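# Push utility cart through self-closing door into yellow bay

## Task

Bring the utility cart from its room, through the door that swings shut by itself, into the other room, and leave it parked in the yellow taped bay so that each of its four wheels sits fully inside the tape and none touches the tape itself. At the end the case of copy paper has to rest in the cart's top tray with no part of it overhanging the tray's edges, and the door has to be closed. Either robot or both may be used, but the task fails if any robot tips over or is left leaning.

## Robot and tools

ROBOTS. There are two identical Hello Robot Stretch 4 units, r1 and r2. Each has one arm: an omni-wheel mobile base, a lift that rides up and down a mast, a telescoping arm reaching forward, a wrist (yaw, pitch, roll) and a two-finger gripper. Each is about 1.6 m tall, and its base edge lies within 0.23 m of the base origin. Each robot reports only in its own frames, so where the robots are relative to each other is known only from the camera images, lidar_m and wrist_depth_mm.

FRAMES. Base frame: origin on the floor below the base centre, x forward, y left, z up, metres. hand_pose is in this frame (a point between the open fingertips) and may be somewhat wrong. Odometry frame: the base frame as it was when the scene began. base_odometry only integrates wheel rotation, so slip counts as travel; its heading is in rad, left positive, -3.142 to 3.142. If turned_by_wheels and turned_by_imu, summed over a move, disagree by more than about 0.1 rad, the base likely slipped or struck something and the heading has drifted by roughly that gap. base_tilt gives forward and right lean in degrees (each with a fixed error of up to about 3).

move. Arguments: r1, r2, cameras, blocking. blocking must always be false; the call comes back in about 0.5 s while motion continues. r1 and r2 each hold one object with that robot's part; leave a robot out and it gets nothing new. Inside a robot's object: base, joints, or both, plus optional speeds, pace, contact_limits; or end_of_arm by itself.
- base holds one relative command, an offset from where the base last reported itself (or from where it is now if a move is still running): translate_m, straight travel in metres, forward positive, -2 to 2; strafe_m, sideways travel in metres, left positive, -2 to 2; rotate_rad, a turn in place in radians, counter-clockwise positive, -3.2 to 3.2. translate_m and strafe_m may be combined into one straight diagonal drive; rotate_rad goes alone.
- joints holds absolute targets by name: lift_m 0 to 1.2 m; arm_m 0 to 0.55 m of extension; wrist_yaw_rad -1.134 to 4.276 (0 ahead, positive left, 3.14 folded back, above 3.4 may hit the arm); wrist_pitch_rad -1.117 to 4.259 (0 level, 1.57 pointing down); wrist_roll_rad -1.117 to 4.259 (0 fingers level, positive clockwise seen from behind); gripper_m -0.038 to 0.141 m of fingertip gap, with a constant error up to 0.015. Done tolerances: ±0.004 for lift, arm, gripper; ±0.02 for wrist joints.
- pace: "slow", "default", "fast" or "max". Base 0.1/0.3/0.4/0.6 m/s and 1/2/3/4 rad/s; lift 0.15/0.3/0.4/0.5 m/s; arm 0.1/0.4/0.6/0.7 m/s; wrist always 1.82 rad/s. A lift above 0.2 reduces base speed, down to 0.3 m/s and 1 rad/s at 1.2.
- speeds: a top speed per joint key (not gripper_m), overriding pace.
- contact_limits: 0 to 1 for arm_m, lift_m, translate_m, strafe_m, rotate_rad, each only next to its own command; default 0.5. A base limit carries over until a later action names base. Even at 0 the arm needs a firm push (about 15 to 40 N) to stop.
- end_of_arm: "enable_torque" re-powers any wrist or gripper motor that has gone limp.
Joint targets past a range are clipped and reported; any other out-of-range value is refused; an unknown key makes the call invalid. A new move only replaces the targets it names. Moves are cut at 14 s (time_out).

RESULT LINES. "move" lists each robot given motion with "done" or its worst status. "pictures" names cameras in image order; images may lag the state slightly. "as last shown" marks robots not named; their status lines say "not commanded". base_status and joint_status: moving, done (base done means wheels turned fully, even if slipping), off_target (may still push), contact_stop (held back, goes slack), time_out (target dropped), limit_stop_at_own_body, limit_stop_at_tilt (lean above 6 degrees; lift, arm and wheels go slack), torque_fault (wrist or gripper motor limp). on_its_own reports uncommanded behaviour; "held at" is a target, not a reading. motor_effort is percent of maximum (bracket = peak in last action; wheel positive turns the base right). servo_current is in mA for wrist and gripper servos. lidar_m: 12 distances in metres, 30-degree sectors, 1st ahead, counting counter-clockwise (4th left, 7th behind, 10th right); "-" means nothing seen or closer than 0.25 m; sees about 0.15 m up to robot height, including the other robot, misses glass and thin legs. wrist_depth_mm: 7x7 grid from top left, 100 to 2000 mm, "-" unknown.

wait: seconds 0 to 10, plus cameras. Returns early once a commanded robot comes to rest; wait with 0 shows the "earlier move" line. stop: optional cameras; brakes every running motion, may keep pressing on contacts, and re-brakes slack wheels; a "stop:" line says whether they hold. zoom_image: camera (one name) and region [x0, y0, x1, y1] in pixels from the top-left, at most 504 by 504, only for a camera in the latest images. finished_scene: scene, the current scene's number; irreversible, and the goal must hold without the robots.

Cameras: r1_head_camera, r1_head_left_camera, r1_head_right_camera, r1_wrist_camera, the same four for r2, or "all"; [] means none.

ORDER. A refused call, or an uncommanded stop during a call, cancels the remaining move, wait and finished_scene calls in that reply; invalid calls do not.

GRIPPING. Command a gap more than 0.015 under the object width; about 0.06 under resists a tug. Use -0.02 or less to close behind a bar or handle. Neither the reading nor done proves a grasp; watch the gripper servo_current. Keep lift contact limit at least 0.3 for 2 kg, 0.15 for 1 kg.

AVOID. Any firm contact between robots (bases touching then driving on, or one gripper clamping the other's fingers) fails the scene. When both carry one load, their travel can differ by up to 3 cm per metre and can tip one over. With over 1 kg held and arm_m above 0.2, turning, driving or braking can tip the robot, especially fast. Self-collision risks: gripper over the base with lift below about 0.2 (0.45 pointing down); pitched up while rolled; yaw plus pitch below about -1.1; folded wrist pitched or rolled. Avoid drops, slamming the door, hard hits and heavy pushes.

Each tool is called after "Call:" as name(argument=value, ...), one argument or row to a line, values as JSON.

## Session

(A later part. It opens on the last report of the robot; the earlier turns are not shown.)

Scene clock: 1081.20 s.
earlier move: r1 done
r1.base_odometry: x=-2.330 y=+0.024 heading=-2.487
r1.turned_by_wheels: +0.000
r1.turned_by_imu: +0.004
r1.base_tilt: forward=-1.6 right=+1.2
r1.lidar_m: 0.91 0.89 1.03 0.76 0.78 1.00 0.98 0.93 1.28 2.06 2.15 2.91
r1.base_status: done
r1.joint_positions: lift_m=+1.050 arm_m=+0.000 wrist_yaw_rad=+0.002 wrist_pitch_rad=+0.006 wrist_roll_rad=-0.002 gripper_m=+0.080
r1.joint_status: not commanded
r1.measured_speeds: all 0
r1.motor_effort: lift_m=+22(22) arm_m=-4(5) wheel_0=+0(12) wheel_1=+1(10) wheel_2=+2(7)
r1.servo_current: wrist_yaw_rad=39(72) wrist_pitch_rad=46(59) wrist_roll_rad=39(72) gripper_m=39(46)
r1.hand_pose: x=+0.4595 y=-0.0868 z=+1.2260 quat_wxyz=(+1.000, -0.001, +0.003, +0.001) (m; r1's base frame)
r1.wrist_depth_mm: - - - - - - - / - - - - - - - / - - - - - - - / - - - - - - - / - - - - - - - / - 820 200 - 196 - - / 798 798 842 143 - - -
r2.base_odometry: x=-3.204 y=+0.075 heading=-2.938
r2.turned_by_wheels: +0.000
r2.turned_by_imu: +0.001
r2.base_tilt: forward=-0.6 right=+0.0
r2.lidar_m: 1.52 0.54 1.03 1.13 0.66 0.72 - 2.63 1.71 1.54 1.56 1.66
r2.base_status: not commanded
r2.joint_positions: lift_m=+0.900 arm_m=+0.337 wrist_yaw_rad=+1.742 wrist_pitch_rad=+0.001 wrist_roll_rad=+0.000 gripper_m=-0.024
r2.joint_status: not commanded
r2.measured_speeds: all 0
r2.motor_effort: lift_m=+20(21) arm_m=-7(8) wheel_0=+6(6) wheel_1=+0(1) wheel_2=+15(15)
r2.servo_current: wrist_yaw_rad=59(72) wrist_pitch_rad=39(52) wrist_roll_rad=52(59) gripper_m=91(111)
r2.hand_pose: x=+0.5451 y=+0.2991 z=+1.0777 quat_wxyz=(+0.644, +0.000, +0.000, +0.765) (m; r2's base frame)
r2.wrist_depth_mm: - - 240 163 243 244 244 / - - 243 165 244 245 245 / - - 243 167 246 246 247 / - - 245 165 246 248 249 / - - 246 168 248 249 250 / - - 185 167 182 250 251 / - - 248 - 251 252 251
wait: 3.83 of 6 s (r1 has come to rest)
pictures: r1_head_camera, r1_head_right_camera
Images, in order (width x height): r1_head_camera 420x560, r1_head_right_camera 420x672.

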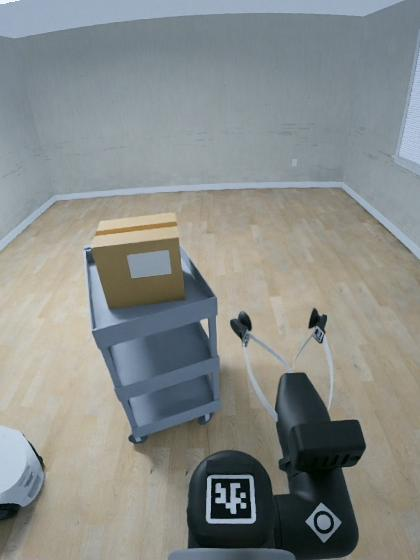

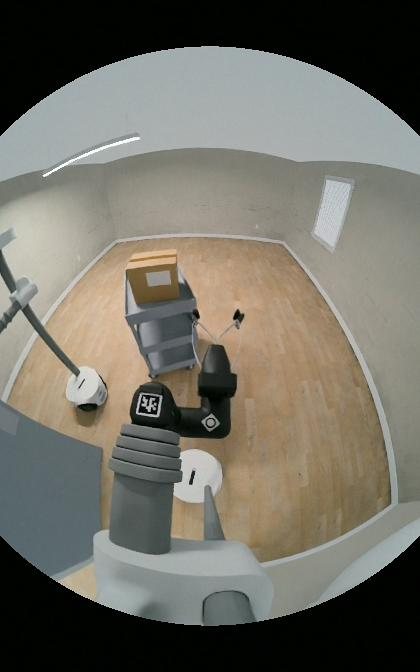

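Call:
move(
  blocking=false,
  r1={"base":{"translate_m":0.15,"strafe_m":0.1},"joints":{"wrist_pitch_rad":1.5708,"wrist_yaw_rad":0.43}},
  cameras=[],
)

Call:
wait(
  seconds=3,
  cameras=[],
)

Call:
move(
  blocking=false,
  r1={"joints":{"arm_m":0.45}},
  cameras=[],
)

Call:
wait(
  seconds=3,
  cameras=["r1_head_camera","r1_wrist_camera"],
)

Scene clock: 1098.20 s.
move: r1 moving
r1.base_odometry: x=-2.341 y=-0.009 heading=-2.487
r1.turned_by_wheels: +0.000
r1.turned_by_imu: +0.000
r1.base_tilt: forward=-1.6 right=+1.2
r1.lidar_m: 0.86 0.86 0.98 0.76 0.77 1.01 4.01 0.93 1.32 2.11 2.18 2.92
r1.base_status: translate_m moving; strafe_m moving
r1.joint_positions: lift_m=+1.050 arm_m=+0.000 wrist_yaw_rad=+0.418 wrist_pitch_rad=+0.583 wrist_roll_rad=-0.002 gripper_m=+0.080
r1.joint_status: wrist_yaw_rad moving; wrist_pitch_rad moving
r1.measured_speeds: translate_m=+0.113 strafe_m=+0.076 rotate_rad=-0.002 lift_m=+0.000 arm_m=+0.000 wrist_yaw_rad=+0.403 wrist_pitch_rad=+1.821 wrist_roll_rad=+0.000
r1.motor_effort: lift_m=+22(22) arm_m=-4(4) wheel_0=-1(6) wheel_1=+8(10) wheel_2=-7(8)
r1.servo_current: wrist_yaw_rad=39(130) wrist_pitch_rad=65(85) wrist_roll_rad=46(59) gripper_m=39(46)
r1.hand_pose: x=+0.4265 y=+0.0180 z=+1.0692 quat_wxyz=(+0.937, -0.060, +0.281, +0.199) (m; r1's base frame)
r1.wrist_depth_mm: - - - - - - - / - - - 798 - - - / - - 1042 842 - - - / - - - 891 - - - / 1921 1983 1863 - 1863 1921 1921 / 1661 1618 196 - 186 1618 1618 / 1205 1366 1336 137 1397 1336 1430
r2: as last shown
r2.turned_by_imu: +0.000
r2.base_tilt: forward=-0.7 right=+0.1
r2.lidar_m: 1.50 0.56 0.99 1.02 0.67 0.70 - 2.63 1.71 1.55 1.58 1.63
r2.motor_effort: lift_m=+20(20) arm_m=-8(8) wheel_0=+6(6) wheel_1=+0(1) wheel_2=+15(15)
r2.servo_current: wrist_yaw_rad=59(72) wrist_pitch_rad=39(46) wrist_roll_rad=46(59) gripper_m=104(111)
r2.wrist_depth_mm: - - 241 163 242 244 244 / - - 242 165 244 245 246 / - - 242 166 245 247 247 / - - 245 165 247 248 248 / - - 246 168 248 249 249 / - - 186 167 181 250 250 / - - 249 - 251 251 252
pictures: none
No camera images: "cameras" was empty.

Scene clock: 1099.60 s.
earlier move: r1 done
r1.base_odometry: x=-2.388 y=-0.146 heading=-2.487
r1.turned_by_wheels: +0.000
r1.turned_by_imu: +0.000
r1.base_tilt: forward=-1.6 right=+1.3
r1.lidar_m: 0.74 0.73 0.86 0.68 0.71 0.93 4.16 1.09 1.46 2.20 2.27 3.05
r1.base_status: done
r1.joint_positions: lift_m=+1.050 arm_m=+0.000 wrist_yaw_rad=+0.428 wrist_pitch_rad=+1.569 wrist_roll_rad=-0.002 gripper_m=+0.080
r1.joint_status: all done
r1.measured_speeds: all 0
r1.motor_effort: lift_m=+22(22) arm_m=-4(4) wheel_0=-2(7) wheel_1=+0(10) wheel_2=+0(9)
r1.servo_current: wrist_yaw_rad=46(130) wrist_pitch_rad=39(85) wrist_roll_rad=46(59) gripper_m=46(52)
r1.hand_pose: x=+0.2077 y=-0.0793 z=+0.9395 quat_wxyz=(+0.692, -0.150, +0.690, +0.151) (m; r1's base frame)
r1.wrist_depth_mm: 1098 1160 1138 1160 1160 1138 1182 / 1138 1160 1160 1160 1160 1182 1160 / 1160 1160 1160 1160 1160 1182 1160 / 1160 1182 1160 1160 1160 1160 1160 / 1138 1138 946 946 1160 1138 1160 / 1160 1160 211 931 195 1160 1138 / 1160 1160 1160 144 1182 1160 1160
r2.base_odometry: x=-3.204 y=+0.075 heading=-2.938
r2.turned_by_wheels: +0.000
r2.turned_by_imu: +0.000
r2.base_tilt: forward=-0.6 right=+0.1
r2.lidar_m: 1.52 0.56 0.87 0.89 0.68 0.73 - 2.60 1.71 1.56 1.57 1.66
r2.base_status: not commanded
r2.joint_positions: lift_m=+0.900 arm_m=+0.337 wrist_yaw_rad=+1.742 wrist_pitch_rad=+0.001 wrist_roll_rad=+0.000 gripper_m=-0.024
r2.joint_status: not commanded
r2.measured_speeds: all 0
r2.motor_effort: lift_m=+20(20) arm_m=-7(8) wheel_0=+6(6) wheel_1=+0(1) wheel_2=+15(15)
r2.servo_current: wrist_yaw_rad=52(72) wrist_pitch_rad=39(52) wrist_roll_rad=52(59) gripper_m=98(111)
r2.hand_pose: x=+0.5451 y=+0.2991 z=+1.0777 quat_wxyz=(+0.644, +0.000, +0.000, +0.765) (m; r2's base frame)
r2.wrist_depth_mm: - - 241 162 243 244 245 / - - 242 165 244 245 245 / - - 244 167 244 245 247 / - - 244 165 246 247 249 / - - 246 169 248 249 250 / - - 186 167 181 251 250 / - - 248 - 251 252 252
wait: 1.40 of 3 s (r1 has come to rest)
pictures: none
No camera images: "cameras" was empty.

Scene clock: 1100.10 s.
move: r1 moving
r1.base_odometry: x=-2.388 y=-0.146 heading=-2.487
r1.turned_by_wheels: +0.000
r1.turned_by_imu: +0.000
r1.base_tilt: forward=-1.6 right=+1.3
r1.lidar_m: 0.75 0.71 0.87 0.67 0.70 0.90 4.16 1.10 1.48 2.19 2.27 3.02
r1.base_status: not commanded
r1.joint_positions: lift_m=+1.050 arm_m=+0.051 wrist_yaw_rad=+0.428 wrist_pitch_rad=+1.569 wrist_roll_rad=-0.002 gripper_m=+0.080
r1.joint_status: arm_m moving
r1.measured_speeds: translate_m=+0.000 strafe_m=+0.000 rotate_rad=+0.000 lift_m=+0.000 arm_m=+0.195 wrist_yaw_rad=+0.000 wrist_pitch_rad=+0.000 wrist_roll_rad=+0.000
r1.motor_effort: lift_m=+22(22) arm_m=+4(8) wheel_0=-2(3) wheel_1=+0(0) wheel_2=-1(1)
r1.servo_current: wrist_yaw_rad=59(72) wrist_pitch_rad=46(46) wrist_roll_rad=52(65) gripper_m=39(46)
r1.hand_pose: x=+0.2584 y=-0.0793 z=+0.9395 quat_wxyz=(+0.692, -0.150, +0.690, +0.151) (m; r1's base frame)
r1.wrist_depth_mm: 1118 1160 1160 1182 1182 1138 1160 / 1160 1160 1138 1138 1138 1138 1160 / 1138 1138 1138 1160 1138 1160 1182 / 1160 1138 1160 1138 1160 1160 1138 / 1160 1182 946 1160 1160 1160 1138 / 1118 1160 211 946 195 1160 1138 / 1182 1160 946 151 1160 1182 1138
r2: as last shown
r2.base_tilt: forward=-0.6 right=+0.0
r2.lidar_m: 1.51 0.55 0.86 0.91 0.67 0.71 - 2.62 1.72 1.54 1.56 1.64
r2.motor_effort: lift_m=+20(20) arm_m=-7(8) wheel_0=+6(6) wheel_1=+0(0) wheel_2=+15(15)
r2.servo_current: wrist_yaw_rad=52(65) wrist_pitch_rad=39(46) wrist_roll_rad=39(52) gripper_m=98(104)
r2.wrist_depth_mm: - - 240 163 242 243 245 / - - 242 165 245 244 245 / - - 244 167 245 246 247 / - - 244 165 246 248 249 / - - 246 168 247 249 248 / - - 186 167 181 250 252 / - - 249 - 251 252 252
pictures: none
No camera images: "cameras" was empty.

Scene clock: 1102.00 s.
earlier move: r1 done
r1.base_odometry: x=-2.388 y=-0.146 heading=-2.487
r1.turned_by_wheels: +0.000
r1.turned_by_imu: +0.000
r1.base_tilt: forward=-1.5 right=+1.3
r1.lidar_m: 0.70 0.71 0.86 0.69 0.71 0.90 4.18 1.13 1.50 2.17 2.24 3.01
r1.base_status: not commanded
r1.joint_positions: lift_m=+1.050 arm_m=+0.450 wrist_yaw_rad=+0.428 wrist_pitch_rad=+1.569 wrist_roll_rad=-0.002 gripper_m=+0.080
r1.joint_status: all done
r1.measured_speeds: all 0
r1.motor_effort: lift_m=+22(22) arm_m=+4(8) wheel_0=-2(3) wheel_1=+0(1) wheel_2=+0(1)
r1.servo_current: wrist_yaw_rad=39(72) wrist_pitch_rad=39(46) wrist_roll_rad=59(65) gripper_m=46(46)
r1.hand_pose: x=+0.6576 y=-0.0793 z=+0.9395 quat_wxyz=(+0.692, -0.150, +0.690, +0.151) (m; r1's base frame)
r1.wrist_depth_mm: 366 366 362 366 1138 1160 1182 / 359 359 353 353 1160 1160 1138 / 1160 1160 1138 1160 1160 1182 1118 / 1160 1160 1160 1182 1160 1138 1160 / 1160 1160 1182 1160 1138 1160 1138 / 1138 1160 200 1160 195 1160 1160 / 1160 976 976 151 1160 1138 1138
r2.base_odometry: x=-3.204 y=+0.075 heading=-2.938
r2.turned_by_wheels: +0.000
r2.turned_by_imu: +0.000
r2.base_tilt: forward=-0.6 right=+0.1
r2.lidar_m: 1.51 0.57 0.89 0.89 0.66 0.72 - 2.58 1.70 1.55 1.55 1.66
r2.base_status: not commanded
r2.joint_positions: lift_m=+0.900 arm_m=+0.337 wrist_yaw_rad=+1.742 wrist_pitch_rad=+0.001 wrist_roll_rad=+0.000 gripper_m=-0.024
r2.joint_status: not commanded
r2.measured_speeds: all 0
r2.motor_effort: lift_m=+20(21) arm_m=-8(8) wheel_0=+5(6) wheel_1=+0(0) wheel_2=+15(15)
r2.servo_current: wrist_yaw_rad=59(65) wrist_pitch_rad=46(46) wrist_roll_rad=39(59) gripper_m=98(111)
r2.hand_pose: x=+0.5451 y=+0.2991 z=+1.0777 quat_wxyz=(+0.644, +0.000, +0.000, +0.765) (m; r2's base frame)
r2.wrist_depth_mm: - - 241 162 241 243 244 / - - 243 165 244 245 247 / - - 245 167 244 246 247 / - - 245 165 247 247 248 / - - 247 168 247 249 249 / - - 186 167 181 250 251 / - - 248 - 251 251 252
wait: 1.90 of 3 s (r1 has come to rest)
pictures: r1_head_camera, r1_wrist_camera
Images, in order (width x height): r1_head_camera 420x560, r1_wrist_camera 616x392.

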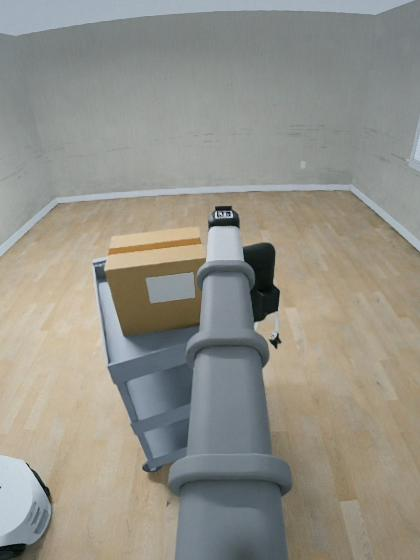

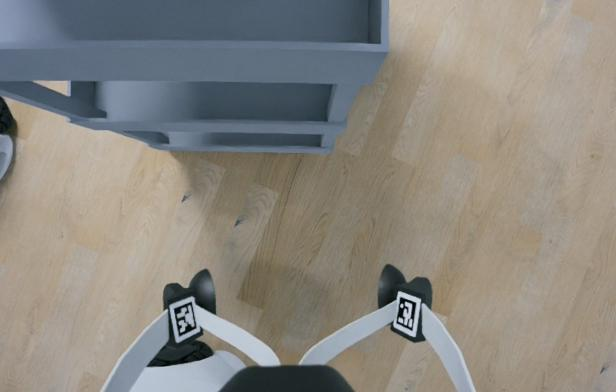

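Call:
move(
  blocking=false,
  r1={"base":{"translate_m":0.08,"strafe_m":0.14},"joints":{"wrist_roll_rad":1.5708,"arm_m":0.54}},
  cameras=[],
)

Call:
wait(
  seconds=3,
  cameras=["r1_head_camera","r1_wrist_camera"],
)

Scene clock: 1112.93 s.
move: r1 moving
r1.base_odometry: x=-2.384 y=-0.177 heading=-2.487
r1.turned_by_wheels: +0.000
r1.turned_by_imu: +0.000
r1.base_tilt: forward=-1.5 right=+1.3
r1.lidar_m: 0.70 0.70 0.81 0.66 0.70 0.87 4.20 1.13 1.50 2.21 2.30 3.07
r1.base_status: translate_m moving; strafe_m moving
r1.joint_positions: lift_m=+1.050 arm_m=+0.500 wrist_yaw_rad=+0.428 wrist_pitch_rad=+1.569 wrist_roll_rad=+0.582 gripper_m=+0.080
r1.joint_status: arm_m moving; wrist_roll_rad moving
r1.measured_speeds: translate_m=+0.060 strafe_m=+0.106 rotate_rad=-0.004 lift_m=+0.000 arm_m=+0.183 wrist_yaw_rad=+0.000 wrist_pitch_rad=+0.000 wrist_roll_rad=+1.819
r1.motor_effort: lift_m=+22(22) arm_m=+4(8) wheel_0=-8(8) wheel_1=+9(10) wheel_2=-5(7)
r1.servo_current: wrist_yaw_rad=39(59) wrist_pitch_rad=39(52) wrist_roll_rad=104(104) gripper_m=46(46)
r1.hand_pose: x=+0.7080 y=-0.0793 z=+0.9395 quat_wxyz=(+0.706, +0.055, +0.704, -0.054) (m; r1's base frame)
r1.wrist_depth_mm: 256 364 364 1138 1138 1160 1138 / 329 364 366 1138 1138 1160 1160 / 364 366 362 1160 1138 1160 1138 / 364 364 699 1160 1160 1138 1160 / 364 640 1182 1182 1160 1160 1160 / 1138 1160 199 1160 195 1138 1160 / 1138 1160 1138 151 1160 1160 1160
r2: as last shown
r2.base_tilt: forward=-0.7 right=+0.0
r2.lidar_m: 1.50 0.54 0.84 0.86 0.67 0.72 - 2.57 1.69 1.55 1.55 1.68
r2.motor_effort: lift_m=+20(20) arm_m=-8(8) wheel_0=+6(6) wheel_1=+0(0) wheel_2=+15(15)
r2.servo_current: wrist_yaw_rad=52(65) wrist_pitch_rad=39(46) wrist_roll_rad=59(59) gripper_m=104(104)
r2.wrist_depth_mm: - - 241 163 243 243 244 / - - 243 165 243 245 245 / - - 243 167 246 246 247 / - - 244 165 246 248 248 / - - 246 168 248 248 249 / - - 185 167 181 250 251 / - - 248 - 251 252 252
pictures: none
No camera images: "cameras" was empty.

Scene clock: 1114.33 s.
earlier move: r1 done
r1.base_odometry: x=-2.366 y=-0.306 heading=-2.488
r1.turned_by_wheels: +0.000
r1.turned_by_imu: +0.000
r1.base_tilt: forward=-1.6 right=+1.3
r1.lidar_m: 0.61 0.61 0.68 0.59 0.56 0.76 4.22 1.22 1.58 2.34 2.39 0.77
r1.base_status: done
r1.joint_positions: lift_m=+1.050 arm_m=+0.540 wrist_yaw_rad=+0.428 wrist_pitch_rad=+1.569 wrist_roll_rad=+1.569 gripper_m=+0.080
r1.joint_status: all done
r1.measured_speeds: all 0
r1.motor_effort: lift_m=+22(22) arm_m=+4(8) wheel_0=-2(10) wheel_1=+0(10) wheel_2=-2(7)
r1.servo_current: wrist_yaw_rad=20(65) wrist_pitch_rad=39(52) wrist_roll_rad=52(117) gripper_m=46(46)
r1.hand_pose: x=+0.7476 y=-0.0793 z=+0.9395 quat_wxyz=(+0.596, +0.382, +0.595, -0.381) (m; r1's base frame)
r1.wrist_depth_mm: 1160 1138 1138 1160 1138 1160 1138 / 1160 1160 1160 1160 1138 1160 1182 / 366 364 366 366 1160 1182 1138 / 228 343 366 368 1160 1138 1138 / 138 200 368 368 1160 1160 1182 / 136 196 213 366 190 991 917 / 147 176 366 144 1160 946 946
r2.base_odometry: x=-3.204 y=+0.075 heading=-2.938
r2.turned_by_wheels: +0.000
r2.turned_by_imu: +0.000
r2.base_tilt: forward=-0.6 right=+0.0
r2.lidar_m: 1.51 0.53 0.71 0.72 0.68 0.71 - 2.62 1.73 1.54 1.57 1.65
r2.base_status: not commanded
r2.joint_positions: lift_m=+0.900 arm_m=+0.337 wrist_yaw_rad=+1.742 wrist_pitch_rad=+0.001 wrist_roll_rad=+0.000 gripper_m=-0.024
r2.joint_status: not commanded
r2.measured_speeds: all 0
r2.motor_effort: lift_m=+20(21) arm_m=-8(8) wheel_0=+6(6) wheel_1=+0(1) wheel_2=+15(15)
r2.servo_current: wrist_yaw_rad=46(72) wrist_pitch_rad=39(46) wrist_roll_rad=39(59) gripper_m=104(111)
r2.hand_pose: x=+0.5451 y=+0.2991 z=+1.0777 quat_wxyz=(+0.644, +0.000, +0.000, +0.765) (m; r2's base frame)
r2.wrist_depth_mm: - - 241 163 242 244 244 / - - 243 165 243 244 246 / - - 244 167 244 245 247 / - - 246 165 246 247 248 / - - 246 169 247 249 249 / - - 185 167 181 251 251 / - - 247 - 250 252 253
wait: 1.40 of 3 s (r1 has come to rest)
pictures: r1_head_camera, r1_wrist_camera
Images, in order (width x height): r1_head_camera 420x560, r1_wrist_camera 616x392.

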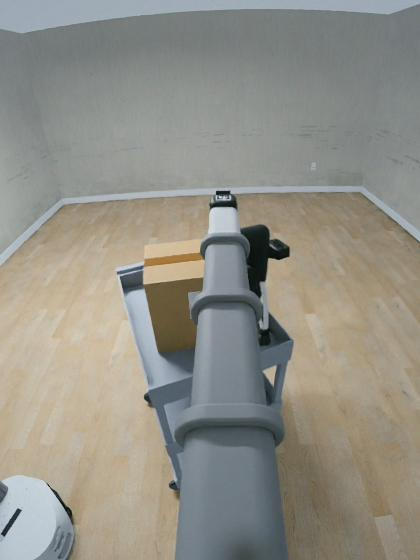

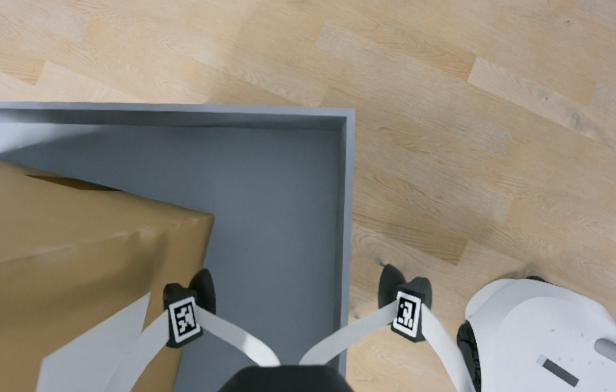

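Call:
move(
  blocking=false,
  r1={"base":{"translate_m":-0.067,"strafe_m":0.035},"pace":"slow"},
  cameras=[],
)

Call:
wait(
  seconds=3,
  cameras=["r1_wrist_camera"],
)

Scene clock: 1120.97 s.
move: r1 moving
r1.base_odometry: x=-2.353 y=-0.304 heading=-2.488
r1.turned_by_wheels: +0.000
r1.turned_by_imu: -0.001
r1.base_tilt: forward=-1.6 right=+1.3
r1.lidar_m: 0.61 0.61 0.71 0.58 0.57 0.74 4.18 1.23 1.58 2.35 2.43 0.79
r1.base_status: translate_m moving; strafe_m moving
r1.joint_positions: lift_m=+1.050 arm_m=+0.540 wrist_yaw_rad=+0.428 wrist_pitch_rad=+1.569 wrist_roll_rad=+1.569 gripper_m=+0.080
r1.joint_status: not commanded
r1.measured_speeds: translate_m=-0.049 strafe_m=+0.026 rotate_rad=+0.001 lift_m=+0.000 arm_m=+0.000 wrist_yaw_rad=+0.000 wrist_pitch_rad=+0.000 wrist_roll_rad=+0.000
r1.motor_effort: lift_m=+22(22) arm_m=+4(4) wheel_0=-5(9) wheel_1=-4(5) wheel_2=+5(6)
r1.servo_current: wrist_yaw_rad=26(59) wrist_pitch_rad=46(52) wrist_roll_rad=46(65) gripper_m=39(52)
r1.hand_pose: x=+0.7476 y=-0.0793 z=+0.9395 quat_wxyz=(+0.596, +0.382, +0.595, -0.381) (m; r1's base frame)
r1.wrist_depth_mm: 1160 1182 1138 1138 1138 1138 1138 / 1138 1160 1182 1160 1160 1138 1138 / 362 366 366 366 1160 1160 1160 / 198 285 366 366 1160 1138 1138 / 144 218 366 366 1160 1160 1160 / 151 213 215 366 191 991 946 / 159 198 368 143 1160 946 946
r2: as last shown
r2.base_tilt: forward=-0.6 right=+0.1
r2.lidar_m: 1.52 0.55 0.72 0.73 0.66 0.69 - 2.61 1.71 1.55 1.58 1.65
r2.motor_effort: lift_m=+20(21) arm_m=-8(8) wheel_0=+6(6) wheel_1=+0(0) wheel_2=+15(15)
r2.servo_current: wrist_yaw_rad=52(72) wrist_pitch_rad=39(46) wrist_roll_rad=46(52) gripper_m=98(111)
r2.wrist_depth_mm: - - 241 163 242 243 245 / - - 243 165 243 245 246 / - - 244 167 246 245 247 / - - 245 165 245 247 249 / - - 246 168 248 248 249 / - - 186 167 181 250 251 / - - 248 - 250 251 251
pictures: none
No camera images: "cameras" was empty.

Scene clock: 1122.40 s.
earlier move: r1 done
r1.base_odometry: x=-2.292 y=-0.293 heading=-2.488
r1.turned_by_wheels: +0.000
r1.turned_by_imu: +0.000
r1.base_tilt: forward=-1.6 right=+1.3
r1.lidar_m: 0.66 0.60 0.69 0.53 0.52 0.71 4.15 1.21 1.49 2.38 2.44 0.84
r1.base_status: done
r1.joint_positions: lift_m=+1.050 arm_m=+0.540 wrist_yaw_rad=+0.428 wrist_pitch_rad=+1.569 wrist_roll_rad=+1.569 gripper_m=+0.080
r1.joint_status: not commanded
r1.measured_speeds: all 0
r1.motor_effort: lift_m=+22(22) arm_m=+4(4) wheel_0=-3(9) wheel_1=-3(6) wheel_2=+2(7)
r1.servo_current: wrist_yaw_rad=33(72) wrist_pitch_rad=33(52) wrist_roll_rad=59(65) gripper_m=39(52)
r1.hand_pose: x=+0.7476 y=-0.0793 z=+0.9395 quat_wxyz=(+0.596, +0.382, +0.595, -0.381) (m; r1's base frame)
r1.wrist_depth_mm: 1182 1160 1160 1160 1160 1160 1182 / 364 364 366 1160 1160 1160 1182 / 201 366 366 1138 1160 1160 1182 / 211 317 366 1160 1160 1160 1160 / 217 340 366 1160 1160 1160 1138 / 238 336 215 1118 195 991 931 / 249 312 364 143 1160 960 946
r2.base_odometry: x=-3.204 y=+0.075 heading=-2.938
r2.turned_by_wheels: +0.000
r2.turned_by_imu: +0.000
r2.base_tilt: forward=-0.6 right=+0.0
r2.lidar_m: 1.51 0.55 0.69 0.76 0.68 0.72 - 2.60 1.69 1.53 1.56 1.65
r2.base_status: not commanded
r2.joint_positions: lift_m=+0.900 arm_m=+0.337 wrist_yaw_rad=+1.742 wrist_pitch_rad=+0.001 wrist_roll_rad=+0.000 gripper_m=-0.024
r2.joint_status: not commanded
r2.measured_speeds: all 0
r2.motor_effort: lift_m=+20(21) arm_m=-8(8) wheel_0=+6(6) wheel_1=+0(1) wheel_2=+15(15)
r2.servo_current: wrist_yaw_rad=59(72) wrist_pitch_rad=39(46) wrist_roll_rad=33(59) gripper_m=104(111)
r2.hand_pose: x=+0.5451 y=+0.2991 z=+1.0777 quat_wxyz=(+0.644, +0.000, +0.000, +0.765) (m; r2's base frame)
r2.wrist_depth_mm: - - 241 163 243 244 244 / - - 243 166 244 245 246 / - - 243 167 245 246 247 / - - 245 165 247 247 248 / - - 246 168 248 249 250 / - - 185 167 182 250 251 / - - 248 - 250 251 252
wait: 1.43 of 3 s (r1 has come to rest)
pictures: r1_wrist_camera
Images, in order (width x height): r1_wrist_camera 616x392.

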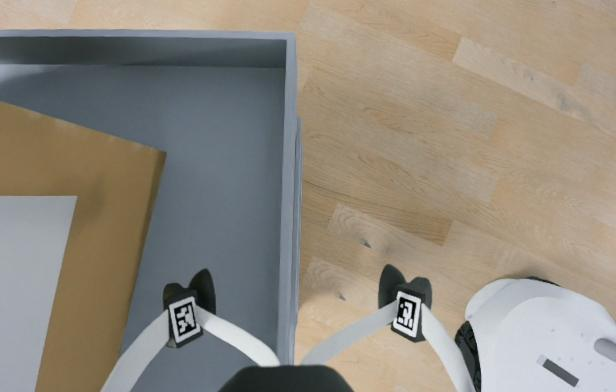

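Call:
move(
  blocking=false,
  r1={"joints":{"lift_m":0.955},"pace":"slow"},
  cameras=[],
)

Call:
wait(
  seconds=3,
  cameras=["r1_wrist_camera"],
)

Call:
move(
  blocking=false,
  r1={"joints":{"gripper_m":-0.03}},
  cameras=[],
)

Call:
wait(
  seconds=2,
  cameras=["r1_wrist_camera","r1_head_camera"],
)

Scene clock: 1129.30 s.
move: r1 moving
r1.base_odometry: x=-2.292 y=-0.293 heading=-2.488
r1.turned_by_wheels: +0.000
r1.turned_by_imu: +0.000
r1.base_tilt: forward=-1.6 right=+1.3
r1.lidar_m: 0.66 0.67 0.71 0.52 0.49 0.70 4.16 1.20 1.50 2.38 2.43 0.84
r1.base_status: not commanded
r1.joint_positions: lift_m=+1.025 arm_m=+0.540 wrist_yaw_rad=+0.428 wrist_pitch_rad=+1.569 wrist_roll_rad=+1.569 gripper_m=+0.080
r1.joint_status: lift_m moving
r1.measured_speeds: translate_m=+0.000 strafe_m=+0.000 rotate_rad=+0.000 lift_m=-0.097 arm_m=+0.000 wrist_yaw_rad=+0.000 wrist_pitch_rad=+0.000 wrist_roll_rad=+0.000
r1.motor_effort: lift_m=+13(22) arm_m=+4(4) wheel_0=-1(3) wheel_1=-3(3) wheel_2=+2(2)
r1.servo_current: wrist_yaw_rad=72(72) wrist_pitch_rad=39(46) wrist_roll_rad=39(59) gripper_m=46(46)
r1.hand_pose: x=+0.7476 y=-0.0793 z=+0.9150 quat_wxyz=(+0.596, +0.382, +0.595, -0.381) (m; r1's base frame)
r1.wrist_depth_mm: 301 300 322 1118 1118 1138 1118 / 342 345 343 1138 1160 1138 1138 / 202 343 343 1138 1138 1138 1138 / 208 319 343 1138 1138 1138 1138 / 219 342 345 1138 1098 1138 1138 / 239 334 214 1138 195 1008 931 / 250 312 345 143 1118 960 917
r2: as last shown
r2.base_tilt: forward=-0.7 right=+0.0
r2.lidar_m: 1.52 0.53 0.71 0.73 0.68 0.73 - 2.64 1.71 1.55 1.57 1.66
r2.motor_effort: lift_m=+20(20) arm_m=-8(8) wheel_0=+6(6) wheel_1=+0(0) wheel_2=+15(15)
r2.servo_current: wrist_yaw_rad=59(65) wrist_pitch_rad=39(52) wrist_roll_rad=46(59) gripper_m=104(111)
r2.wrist_depth_mm: - - 241 162 242 244 245 / - - 242 165 244 245 245 / - - 244 166 244 246 247 / - - 244 165 247 246 250 / - - 246 168 248 248 249 / - - 186 167 181 250 250 / - - 248 - 250 251 251
pictures: none
No camera images: "cameras" was empty.

Scene clock: 1130.47 s.
earlier move: r1 done
r1.base_odometry: x=-2.292 y=-0.293 heading=-2.488
r1.turned_by_wheels: +0.000
r1.turned_by_imu: +0.000
r1.base_tilt: forward=-1.6 right=+1.3
r1.lidar_m: 0.65 0.69 0.70 0.52 0.53 0.70 4.17 1.18 1.50 2.36 2.44 0.85
r1.base_status: not commanded
r1.joint_positions: lift_m=+0.955 arm_m=+0.540 wrist_yaw_rad=+0.428 wrist_pitch_rad=+1.569 wrist_roll_rad=+1.569 gripper_m=+0.080
r1.joint_status: all done
r1.measured_speeds: all 0
r1.motor_effort: lift_m=+12(22) arm_m=+4(4) wheel_0=-3(3) wheel_1=-3(3) wheel_2=+2(2)
r1.servo_current: wrist_yaw_rad=46(72) wrist_pitch_rad=46(46) wrist_roll_rad=39(72) gripper_m=39(46)
r1.hand_pose: x=+0.7476 y=-0.0793 z=+0.8453 quat_wxyz=(+0.596, +0.382, +0.595, -0.381) (m; r1's base frame)
r1.wrist_depth_mm: 271 271 272 1042 1060 1060 1060 / 271 271 271 1060 1078 1060 1060 / 202 273 272 1060 1060 1060 1060 / 208 272 272 1060 1060 1078 1060 / 220 272 271 1060 1060 1060 1078 / 239 272 213 1042 195 1025 854 / 251 273 272 143 1042 931 854
r2.base_odometry: x=-3.204 y=+0.075 heading=-2.938
r2.turned_by_wheels: +0.000
r2.turned_by_imu: +0.000
r2.base_tilt: forward=-0.7 right=+0.0
r2.lidar_m: 1.51 0.56 0.70 0.77 0.67 0.70 - 2.59 1.73 1.54 1.58 1.67
r2.base_status: not commanded
r2.joint_positions: lift_m=+0.900 arm_m=+0.337 wrist_yaw_rad=+1.742 wrist_pitch_rad=+0.001 wrist_roll_rad=+0.000 gripper_m=-0.024
r2.joint_status: not commanded
r2.measured_speeds: all 0
r2.motor_effort: lift_m=+20(20) arm_m=-8(8) wheel_0=+5(6) wheel_1=+0(0) wheel_2=+15(15)
r2.servo_current: wrist_yaw_rad=52(65) wrist_pitch_rad=33(52) wrist_roll_rad=46(59) gripper_m=98(111)
r2.hand_pose: x=+0.5451 y=+0.2991 z=+1.0777 quat_wxyz=(+0.644, +0.000, +0.000, +0.765) (m; r2's base frame)
r2.wrist_depth_mm: - - 241 163 242 244 244 / - - 243 165 244 245 246 / - - 244 167 245 246 247 / - - 244 165 247 248 248 / - - 247 168 248 249 250 / - - 186 167 182 249 251 / - - 248 - 250 251 252
wait: 1.17 of 3 s (r1 has come to rest)
pictures: r1_wrist_camera
Images, in order (width x height): r1_wrist_camera 616x392.

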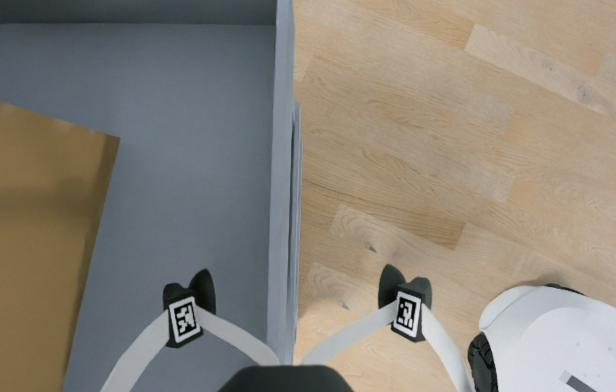

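Scene clock: 1130.97 s.
move: r1 moving
r1.base_odometry: x=-2.292 y=-0.293 heading=-2.488
r1.turned_by_wheels: +0.000
r1.turned_by_imu: +0.000
r1.base_tilt: forward=-1.6 right=+1.3
r1.lidar_m: 0.65 0.66 0.72 0.50 0.52 0.66 4.15 1.18 1.50 2.37 2.45 0.85
r1.base_status: not commanded
r1.joint_positions: lift_m=+0.955 arm_m=+0.540 wrist_yaw_rad=+0.428 wrist_pitch_rad=+1.569 wrist_roll_rad=+1.569 gripper_m=+0.062
r1.joint_status: gripper_m moving
r1.measured_speeds: all 0
r1.motor_effort: lift_m=+12(12) arm_m=+4(4) wheel_0=-2(2) wheel_1=-3(3) wheel_2=+2(2)
r1.servo_current: wrist_yaw_rad=59(72) wrist_pitch_rad=39(46) wrist_roll_rad=39(72) gripper_m=104(104)
r1.hand_pose: x=+0.7476 y=-0.0793 z=+0.8453 quat_wxyz=(+0.596, +0.382, +0.595, -0.381) (m; r1's base frame)
r1.wrist_depth_mm: 272 272 271 1060 1060 1060 1060 / 271 270 272 1060 1060 1060 1042 / 201 271 271 1060 1060 1060 1060 / 209 272 271 1060 1060 1060 1060 / 220 273 272 1060 1060 1060 1078 / 238 272 200 1060 195 1060 842 / 249 272 273 143 1060 878 854
r2: as last shown
r2.lidar_m: 1.49 0.53 0.71 0.76 0.67 0.73 - 2.64 1.73 1.54 1.57 1.65
r2.servo_current: wrist_yaw_rad=65(65) wrist_pitch_rad=39(46) wrist_roll_rad=52(52) gripper_m=98(104)
r2.wrist_depth_mm: - - 241 162 243 243 244 / - - 242 165 244 245 246 / - - 243 166 246 246 247 / - - 245 165 246 247 249 / - - 247 168 247 248 249 / - - 186 167 181 250 251 / - - 249 - 250 251 252
pictures: none
No camera images: "cameras" was empty.

Scene clock: 1132.27 s.
earlier move: r1 done
r1.base_odometry: x=-2.292 y=-0.293 heading=-2.488
r1.turned_by_wheels: +0.000
r1.turned_by_imu: +0.000
r1.base_tilt: forward=-1.5 right=+1.3
r1.lidar_m: 0.65 0.65 0.70 0.53 0.54 0.70 4.16 1.18 1.51 2.37 2.43 0.87
r1.base_status: not commanded
r1.joint_positions: lift_m=+0.955 arm_m=+0.540 wrist_yaw_rad=+0.429 wrist_pitch_rad=+1.565 wrist_roll_rad=+1.569 gripper_m=-0.029
r1.joint_status: all done
r1.measured_speeds: all 0
r1.motor_effort: lift_m=+14(14) arm_m=-3(4) wheel_0=+0(3) wheel_1=-2(3) wheel_2=+3(3)
r1.servo_current: wrist_yaw_rad=59(72) wrist_pitch_rad=52(52) wrist_roll_rad=59(72) gripper_m=65(143)
r1.hand_pose: x=+0.7489 y=-0.0788 z=+0.8452 quat_wxyz=(+0.597, +0.383, +0.594, -0.380) (m; r1's base frame)
r1.wrist_depth_mm: 272 271 270 1078 1060 1078 1025 / 272 272 270 1060 1060 1060 1042 / 194 272 272 1060 1042 1060 1060 / 205 271 273 1060 1042 1060 1060 / 212 272 273 1078 1060 1060 1042 / 227 274 187 198 1042 1060 866 / 234 156 272 182 161 842 842
r2.base_odometry: x=-3.204 y=+0.075 heading=-2.938
r2.turned_by_wheels: +0.000
r2.turned_by_imu: +0.000
r2.base_tilt: forward=-0.6 right=+0.0
r2.lidar_m: 1.53 0.56 0.71 0.75 0.67 0.70 - 2.59 1.69 1.55 1.58 1.66
r2.base_status: not commanded
r2.joint_positions: lift_m=+0.900 arm_m=+0.337 wrist_yaw_rad=+1.742 wrist_pitch_rad=+0.001 wrist_roll_rad=+0.000 gripper_m=-0.024
r2.joint_status: not commanded
r2.measured_speeds: all 0
r2.motor_effort: lift_m=+20(21) arm_m=-8(8) wheel_0=+6(6) wheel_1=+0(1) wheel_2=+15(15)
r2.servo_current: wrist_yaw_rad=46(65) wrist_pitch_rad=39(46) wrist_roll_rad=39(52) gripper_m=104(111)
r2.hand_pose: x=+0.5451 y=+0.2991 z=+1.0777 quat_wxyz=(+0.644, +0.000, +0.000, +0.765) (m; r2's base frame)
r2.wrist_depth_mm: - - 241 162 243 243 245 / - - 242 166 243 245 245 / - - 243 167 245 246 247 / - - 245 164 246 246 248 / - - 247 168 248 248 250 / - - 186 167 181 250 251 / - - 249 - 250 251 253
wait: 1.30 of 2 s (r1 has come to rest)
pictures: r1_head_camera, r1_wrist_camera
Images, in order (width x height): r1_head_camera 420x560, r1_wrist_camera 616x392.

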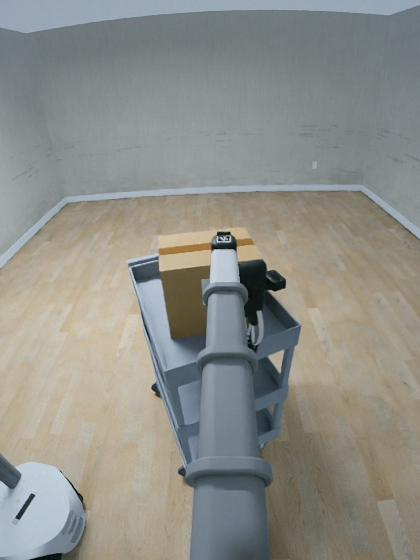

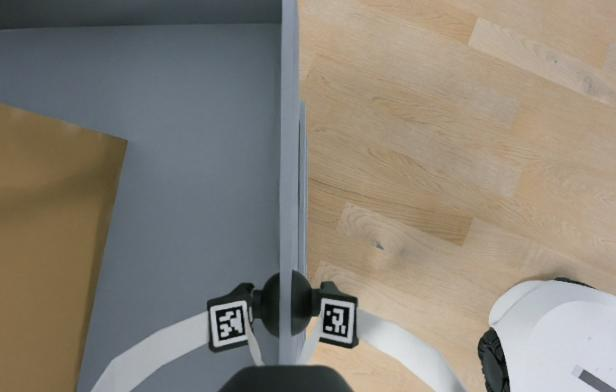

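Call:
move(
  blocking=false,
  r1={"base":{"translate_m":-0.45,"strafe_m":-0.07},"joints":{"wrist_yaw_rad":0.05},"speeds":{"wrist_yaw_rad":0.08},"pace":"slow"},
  cameras=[],
)

Call:
wait(
  seconds=6,
  cameras=["r1_head_camera","r1_wrist_camera","r1_head_right_camera"],
)

Scene clock: 1145.47 s.
move: r1 moving
r1.base_odometry: x=-2.283 y=-0.284 heading=-2.487
r1.turned_by_wheels: +0.001
r1.turned_by_imu: +0.000
r1.base_tilt: forward=-1.6 right=+1.3
r1.lidar_m: 0.65 0.67 0.70 0.53 0.55 0.70 4.15 1.16 1.51 2.36 2.45 0.85
r1.base_status: translate_m moving; strafe_m moving
r1.joint_positions: lift_m=+0.955 arm_m=+0.540 wrist_yaw_rad=+0.408 wrist_pitch_rad=+1.557 wrist_roll_rad=+1.569 gripper_m=-0.029
r1.joint_status: wrist_yaw_rad moving
r1.measured_speeds: translate_m=-0.047 strafe_m=-0.007 rotate_rad=+0.002 lift_m=+0.000 arm_m=+0.000 wrist_yaw_rad=-0.061 wrist_pitch_rad=-0.025 wrist_roll_rad=+0.000
r1.motor_effort: lift_m=+14(14) arm_m=-3(4) wheel_0=-1(4) wheel_1=-4(7) wheel_2=+12(14)
r1.servo_current: wrist_yaw_rad=98(98) wrist_pitch_rad=72(72) wrist_roll_rad=39(52) gripper_m=65(72)
r1.hand_pose: x=+0.7491 y=-0.0787 z=+0.8452 quat_wxyz=(+0.594, +0.392, +0.589, -0.384) (m; r1's base frame)
r1.wrist_depth_mm: 273 274 273 1078 1060 1060 1042 / 277 274 273 1060 1042 1060 1042 / 204 273 272 1078 1060 1042 1025 / 209 274 274 1060 1060 1042 1060 / 218 276 274 1042 1078 1042 1042 / 235 277 185 198 1060 1060 854 / 245 155 276 183 147 904 842
r2: as last shown
r2.lidar_m: 1.51 0.56 0.72 0.75 0.68 0.73 - 2.61 1.69 1.55 1.54 1.66
r2.motor_effort: lift_m=+20(20) arm_m=-7(8) wheel_0=+6(6) wheel_1=+0(0) wheel_2=+15(15)
r2.servo_current: wrist_yaw_rad=72(72) wrist_pitch_rad=39(46) wrist_roll_rad=46(52) gripper_m=104(111)
r2.wrist_depth_mm: - - 241 163 243 243 244 / - - 243 165 244 245 246 / - - 243 167 245 247 247 / - - 245 165 247 247 248 / - - 246 169 247 249 250 / - - 186 167 181 249 250 / - - 248 - 250 251 252
pictures: none
No camera images: "cameras" was empty.

Scene clock: 1150.80 s.
earlier move: r1 done
r1.base_odometry: x=-1.978 y=+0.036 heading=-2.489
r1.turned_by_wheels: -0.002
r1.turned_by_imu: -0.003
r1.base_tilt: forward=-1.6 right=+1.3
r1.lidar_m: 0.72 1.05 0.60 0.52 0.57 0.73 3.67 0.78 0.87 2.23 2.38 0.75
r1.base_status: done
r1.joint_positions: lift_m=+0.955 arm_m=+0.540 wrist_yaw_rad=+0.057 wrist_pitch_rad=+1.559 wrist_roll_rad=+1.569 gripper_m=-0.029
r1.joint_status: all done
r1.measured_speeds: all 0
r1.motor_effort: lift_m=+15(15) arm_m=-4(4) wheel_0=-9(12) wheel_1=-6(9) wheel_2=+2(19)
r1.servo_current: wrist_yaw_rad=65(117) wrist_pitch_rad=59(104) wrist_roll_rad=59(65) gripper_m=65(72)
r1.hand_pose: x=+0.7192 y=-0.0871 z=+0.8451 quat_wxyz=(+0.517, +0.488, +0.512, -0.482) (m; r1's base frame)
r1.wrist_depth_mm: 258 274 273 1042 1078 1042 1060 / 264 274 273 1060 1060 1042 1060 / 276 274 274 1042 1060 1078 1060 / 274 274 273 1042 1042 1060 1060 / 274 274 273 1060 1060 1060 842 / 274 274 185 199 180 1042 842 / - 138 176 203 176 1042 1060
r2.base_odometry: x=-3.204 y=+0.075 heading=-2.938
r2.turned_by_wheels: +0.000
r2.turned_by_imu: +0.001
r2.base_tilt: forward=-0.7 right=+0.0
r2.lidar_m: 1.51 0.56 0.95 0.89 0.90 4.03 - 2.63 1.70 1.54 1.55 1.66
r2.base_status: not commanded
r2.joint_positions: lift_m=+0.900 arm_m=+0.337 wrist_yaw_rad=+1.742 wrist_pitch_rad=+0.001 wrist_roll_rad=+0.000 gripper_m=-0.024
r2.joint_status: not commanded
r2.measured_speeds: all 0
r2.motor_effort: lift_m=+20(21) arm_m=-8(8) wheel_0=+6(6) wheel_1=+0(1) wheel_2=+15(15)
r2.servo_current: wrist_yaw_rad=65(72) wrist_pitch_rad=39(52) wrist_roll_rad=39(59) gripper_m=104(111)
r2.hand_pose: x=+0.5451 y=+0.2991 z=+1.0777 quat_wxyz=(+0.644, +0.000, +0.000, +0.765) (m; r2's base frame)
r2.wrist_depth_mm: - - 240 162 244 243 244 / - - 242 165 244 244 246 / - - 244 166 246 247 247 / - 1255 246 165 247 248 249 / 1042 1078 245 169 247 248 249 / 1336 - 183 167 181 249 251 / 1366 - 248 - 250 252 252
wait: 5.33 of 6 s (r1 has come to rest)
pictures: r1_head_camera, r1_head_right_camera, r1_wrist_camera
Images, in order (width x height): r1_head_camera 420x560, r1_head_right_camera 420x672, r1_wrist_camera 616x392.

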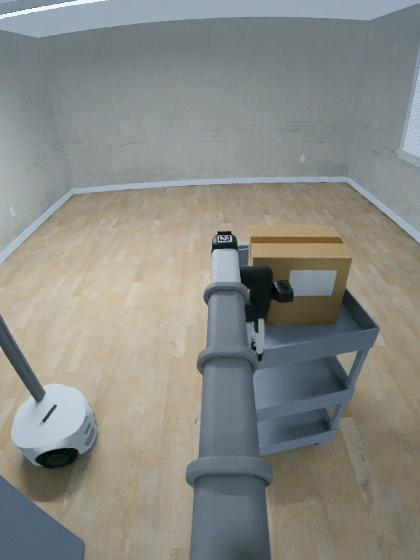

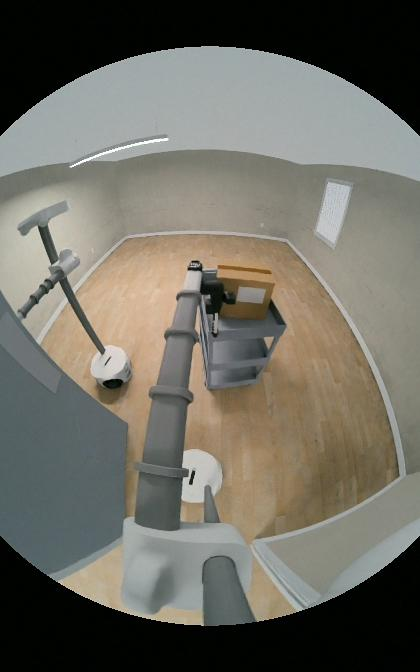

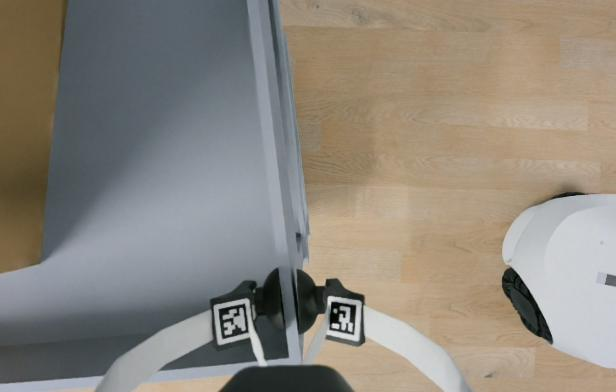

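Call:
move(
  blocking=false,
  r1={"base":{"strafe_m":0.2},"pace":"slow"},
  cameras=[],
)

Call:
wait(
  seconds=4,
  cameras=["r1_head_camera","r1_wrist_camera","r1_head_left_camera"],
)

Scene clock: 1167.90 s.
move: r1 moving
r1.base_odometry: x=-1.969 y=+0.024 heading=-2.489
r1.turned_by_wheels: -0.001
r1.turned_by_imu: -0.001
r1.base_tilt: forward=-1.6 right=+1.4
r1.lidar_m: 0.70 1.01 0.58 0.53 0.54 0.70 3.65 0.80 0.87 2.25 2.39 0.76
r1.base_status: strafe_m moving
r1.joint_positions: lift_m=+0.955 arm_m=+0.540 wrist_yaw_rad=+0.056 wrist_pitch_rad=+1.561 wrist_roll_rad=+1.569 gripper_m=-0.029
r1.joint_status: not commanded
r1.measured_speeds: translate_m=+0.001 strafe_m=+0.056 rotate_rad=-0.005 lift_m=+0.000 arm_m=+0.000 wrist_yaw_rad=-0.004 wrist_pitch_rad=+0.008 wrist_roll_rad=+0.000
r1.motor_effort: lift_m=+15(15) arm_m=-4(4) wheel_0=-12(14) wheel_1=+4(5) wheel_2=+1(2)
r1.servo_current: wrist_yaw_rad=46(91) wrist_pitch_rad=65(65) wrist_roll_rad=52(52) gripper_m=65(72)
r1.hand_pose: x=+0.7187 y=-0.0871 z=+0.8451 quat_wxyz=(+0.517, +0.488, +0.512, -0.483) (m; r1's base frame)
r1.wrist_depth_mm: 260 273 274 1060 1060 1060 1060 / 266 276 274 1042 1060 1042 1060 / 276 276 273 1060 1060 1060 1060 / 274 274 273 1060 1042 1042 1060 / 274 273 272 1060 1060 1042 854 / 273 274 184 198 181 1042 866 / - 144 1078 1060 1042 1042 1078
r2: as last shown
r2.turned_by_imu: +0.000
r2.lidar_m: 1.52 0.56 0.93 0.85 0.92 4.06 - 2.61 1.69 1.55 1.57 1.67
r2.motor_effort: lift_m=+20(20) arm_m=-8(8) wheel_0=+6(6) wheel_1=+0(0) wheel_2=+15(15)
r2.servo_current: wrist_yaw_rad=52(65) wrist_pitch_rad=39(46) wrist_roll_rad=46(59) gripper_m=104(111)
r2.wrist_depth_mm: - - 241 162 243 244 244 / - - 243 165 244 244 245 / - - 244 166 245 245 247 / - 1182 243 165 246 248 248 / 1042 1098 246 169 247 248 250 / 1366 - 183 167 181 250 251 / 1336 - 248 - 251 252 251
pictures: none
No camera images: "cameras" was empty.

Scene clock: 1170.53 s.
earlier move: r1 done
r1.base_odometry: x=-1.856 y=-0.123 heading=-2.490
r1.turned_by_wheels: +0.000
r1.turned_by_imu: -0.002
r1.base_tilt: forward=-1.6 right=+1.3
r1.lidar_m: 0.68 0.91 0.39 0.32 0.35 0.48 3.66 0.93 0.91 2.22 2.60 0.68
r1.base_status: done
r1.joint_positions: lift_m=+0.955 arm_m=+0.540 wrist_yaw_rad=+0.050 wrist_pitch_rad=+1.573 wrist_roll_rad=+1.571 gripper_m=-0.029
r1.joint_status: not commanded
r1.measured_speeds: all 0
r1.motor_effort: lift_m=+15(15) arm_m=-1(4) wheel_0=-9(23) wheel_1=+0(5) wheel_2=-5(7)
r1.servo_current: wrist_yaw_rad=52(91) wrist_pitch_rad=46(65) wrist_roll_rad=46(72) gripper_m=72(72)
r1.hand_pose: x=+0.7146 y=-0.0873 z=+0.8451 quat_wxyz=(+0.512, +0.487, +0.513, -0.488) (m; r1's base frame)
r1.wrist_depth_mm: 206 270 272 272 1060 1060 1078 / 228 271 271 272 1078 1060 1078 / 253 268 271 272 1078 1078 1098 / 268 270 271 272 1060 1078 866 / 267 270 272 272 1078 1078 854 / 1042 1060 178 199 190 1060 866 / 1025 1060 1078 202 1060 135 1098
r2.base_odometry: x=-3.204 y=+0.075 heading=-2.938
r2.turned_by_wheels: +0.000
r2.turned_by_imu: +0.000
r2.base_tilt: forward=-0.7 right=+0.0
r2.lidar_m: 1.52 0.55 0.74 0.70 0.85 4.01 - 2.61 1.71 1.55 1.55 1.67
r2.base_status: not commanded
r2.joint_positions: lift_m=+0.900 arm_m=+0.337 wrist_yaw_rad=+1.742 wrist_pitch_rad=+0.001 wrist_roll_rad=+0.000 gripper_m=-0.024
r2.joint_status: not commanded
r2.measured_speeds: all 0
r2.motor_effort: lift_m=+20(21) arm_m=-8(8) wheel_0=+5(6) wheel_1=+0(0) wheel_2=+15(15)
r2.servo_current: wrist_yaw_rad=52(78) wrist_pitch_rad=39(52) wrist_roll_rad=59(65) gripper_m=104(111)
r2.hand_pose: x=+0.5451 y=+0.2991 z=+1.0777 quat_wxyz=(+0.644, +0.000, +0.000, +0.765) (m; r2's base frame)
r2.wrist_depth_mm: - - 241 163 242 244 244 / - - 242 165 244 245 246 / - - 245 167 245 246 247 / - 917 244 165 247 248 249 / - 946 245 168 247 249 250 / - 842 183 167 181 249 252 / - 139 249 - 250 252 252
wait: 2.63 of 4 s (r1 has come to rest)
pictures: r1_head_camera, r1_head_left_camera, r1_wrist_camera
Images, in order (width x height): r1_head_camera 420x560, r1_head_left_camera 420x672, r1_wrist_camera 616x392.

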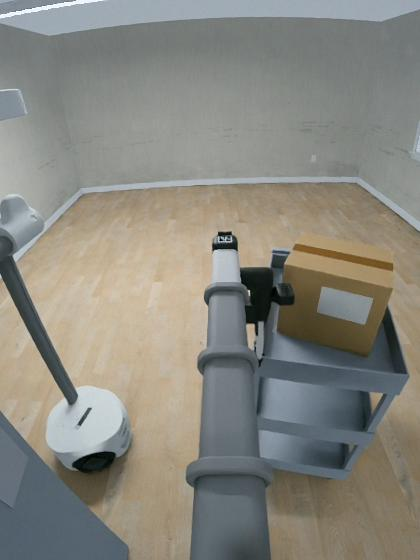

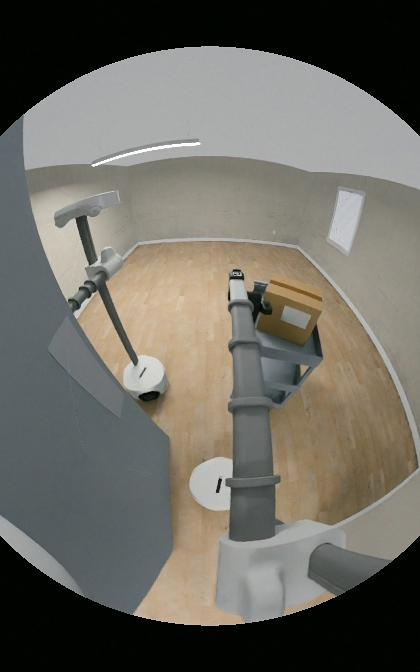

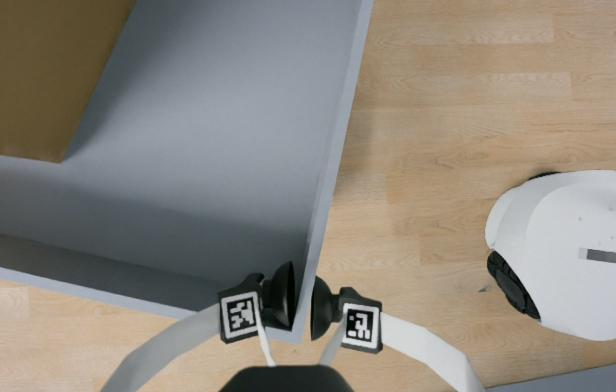

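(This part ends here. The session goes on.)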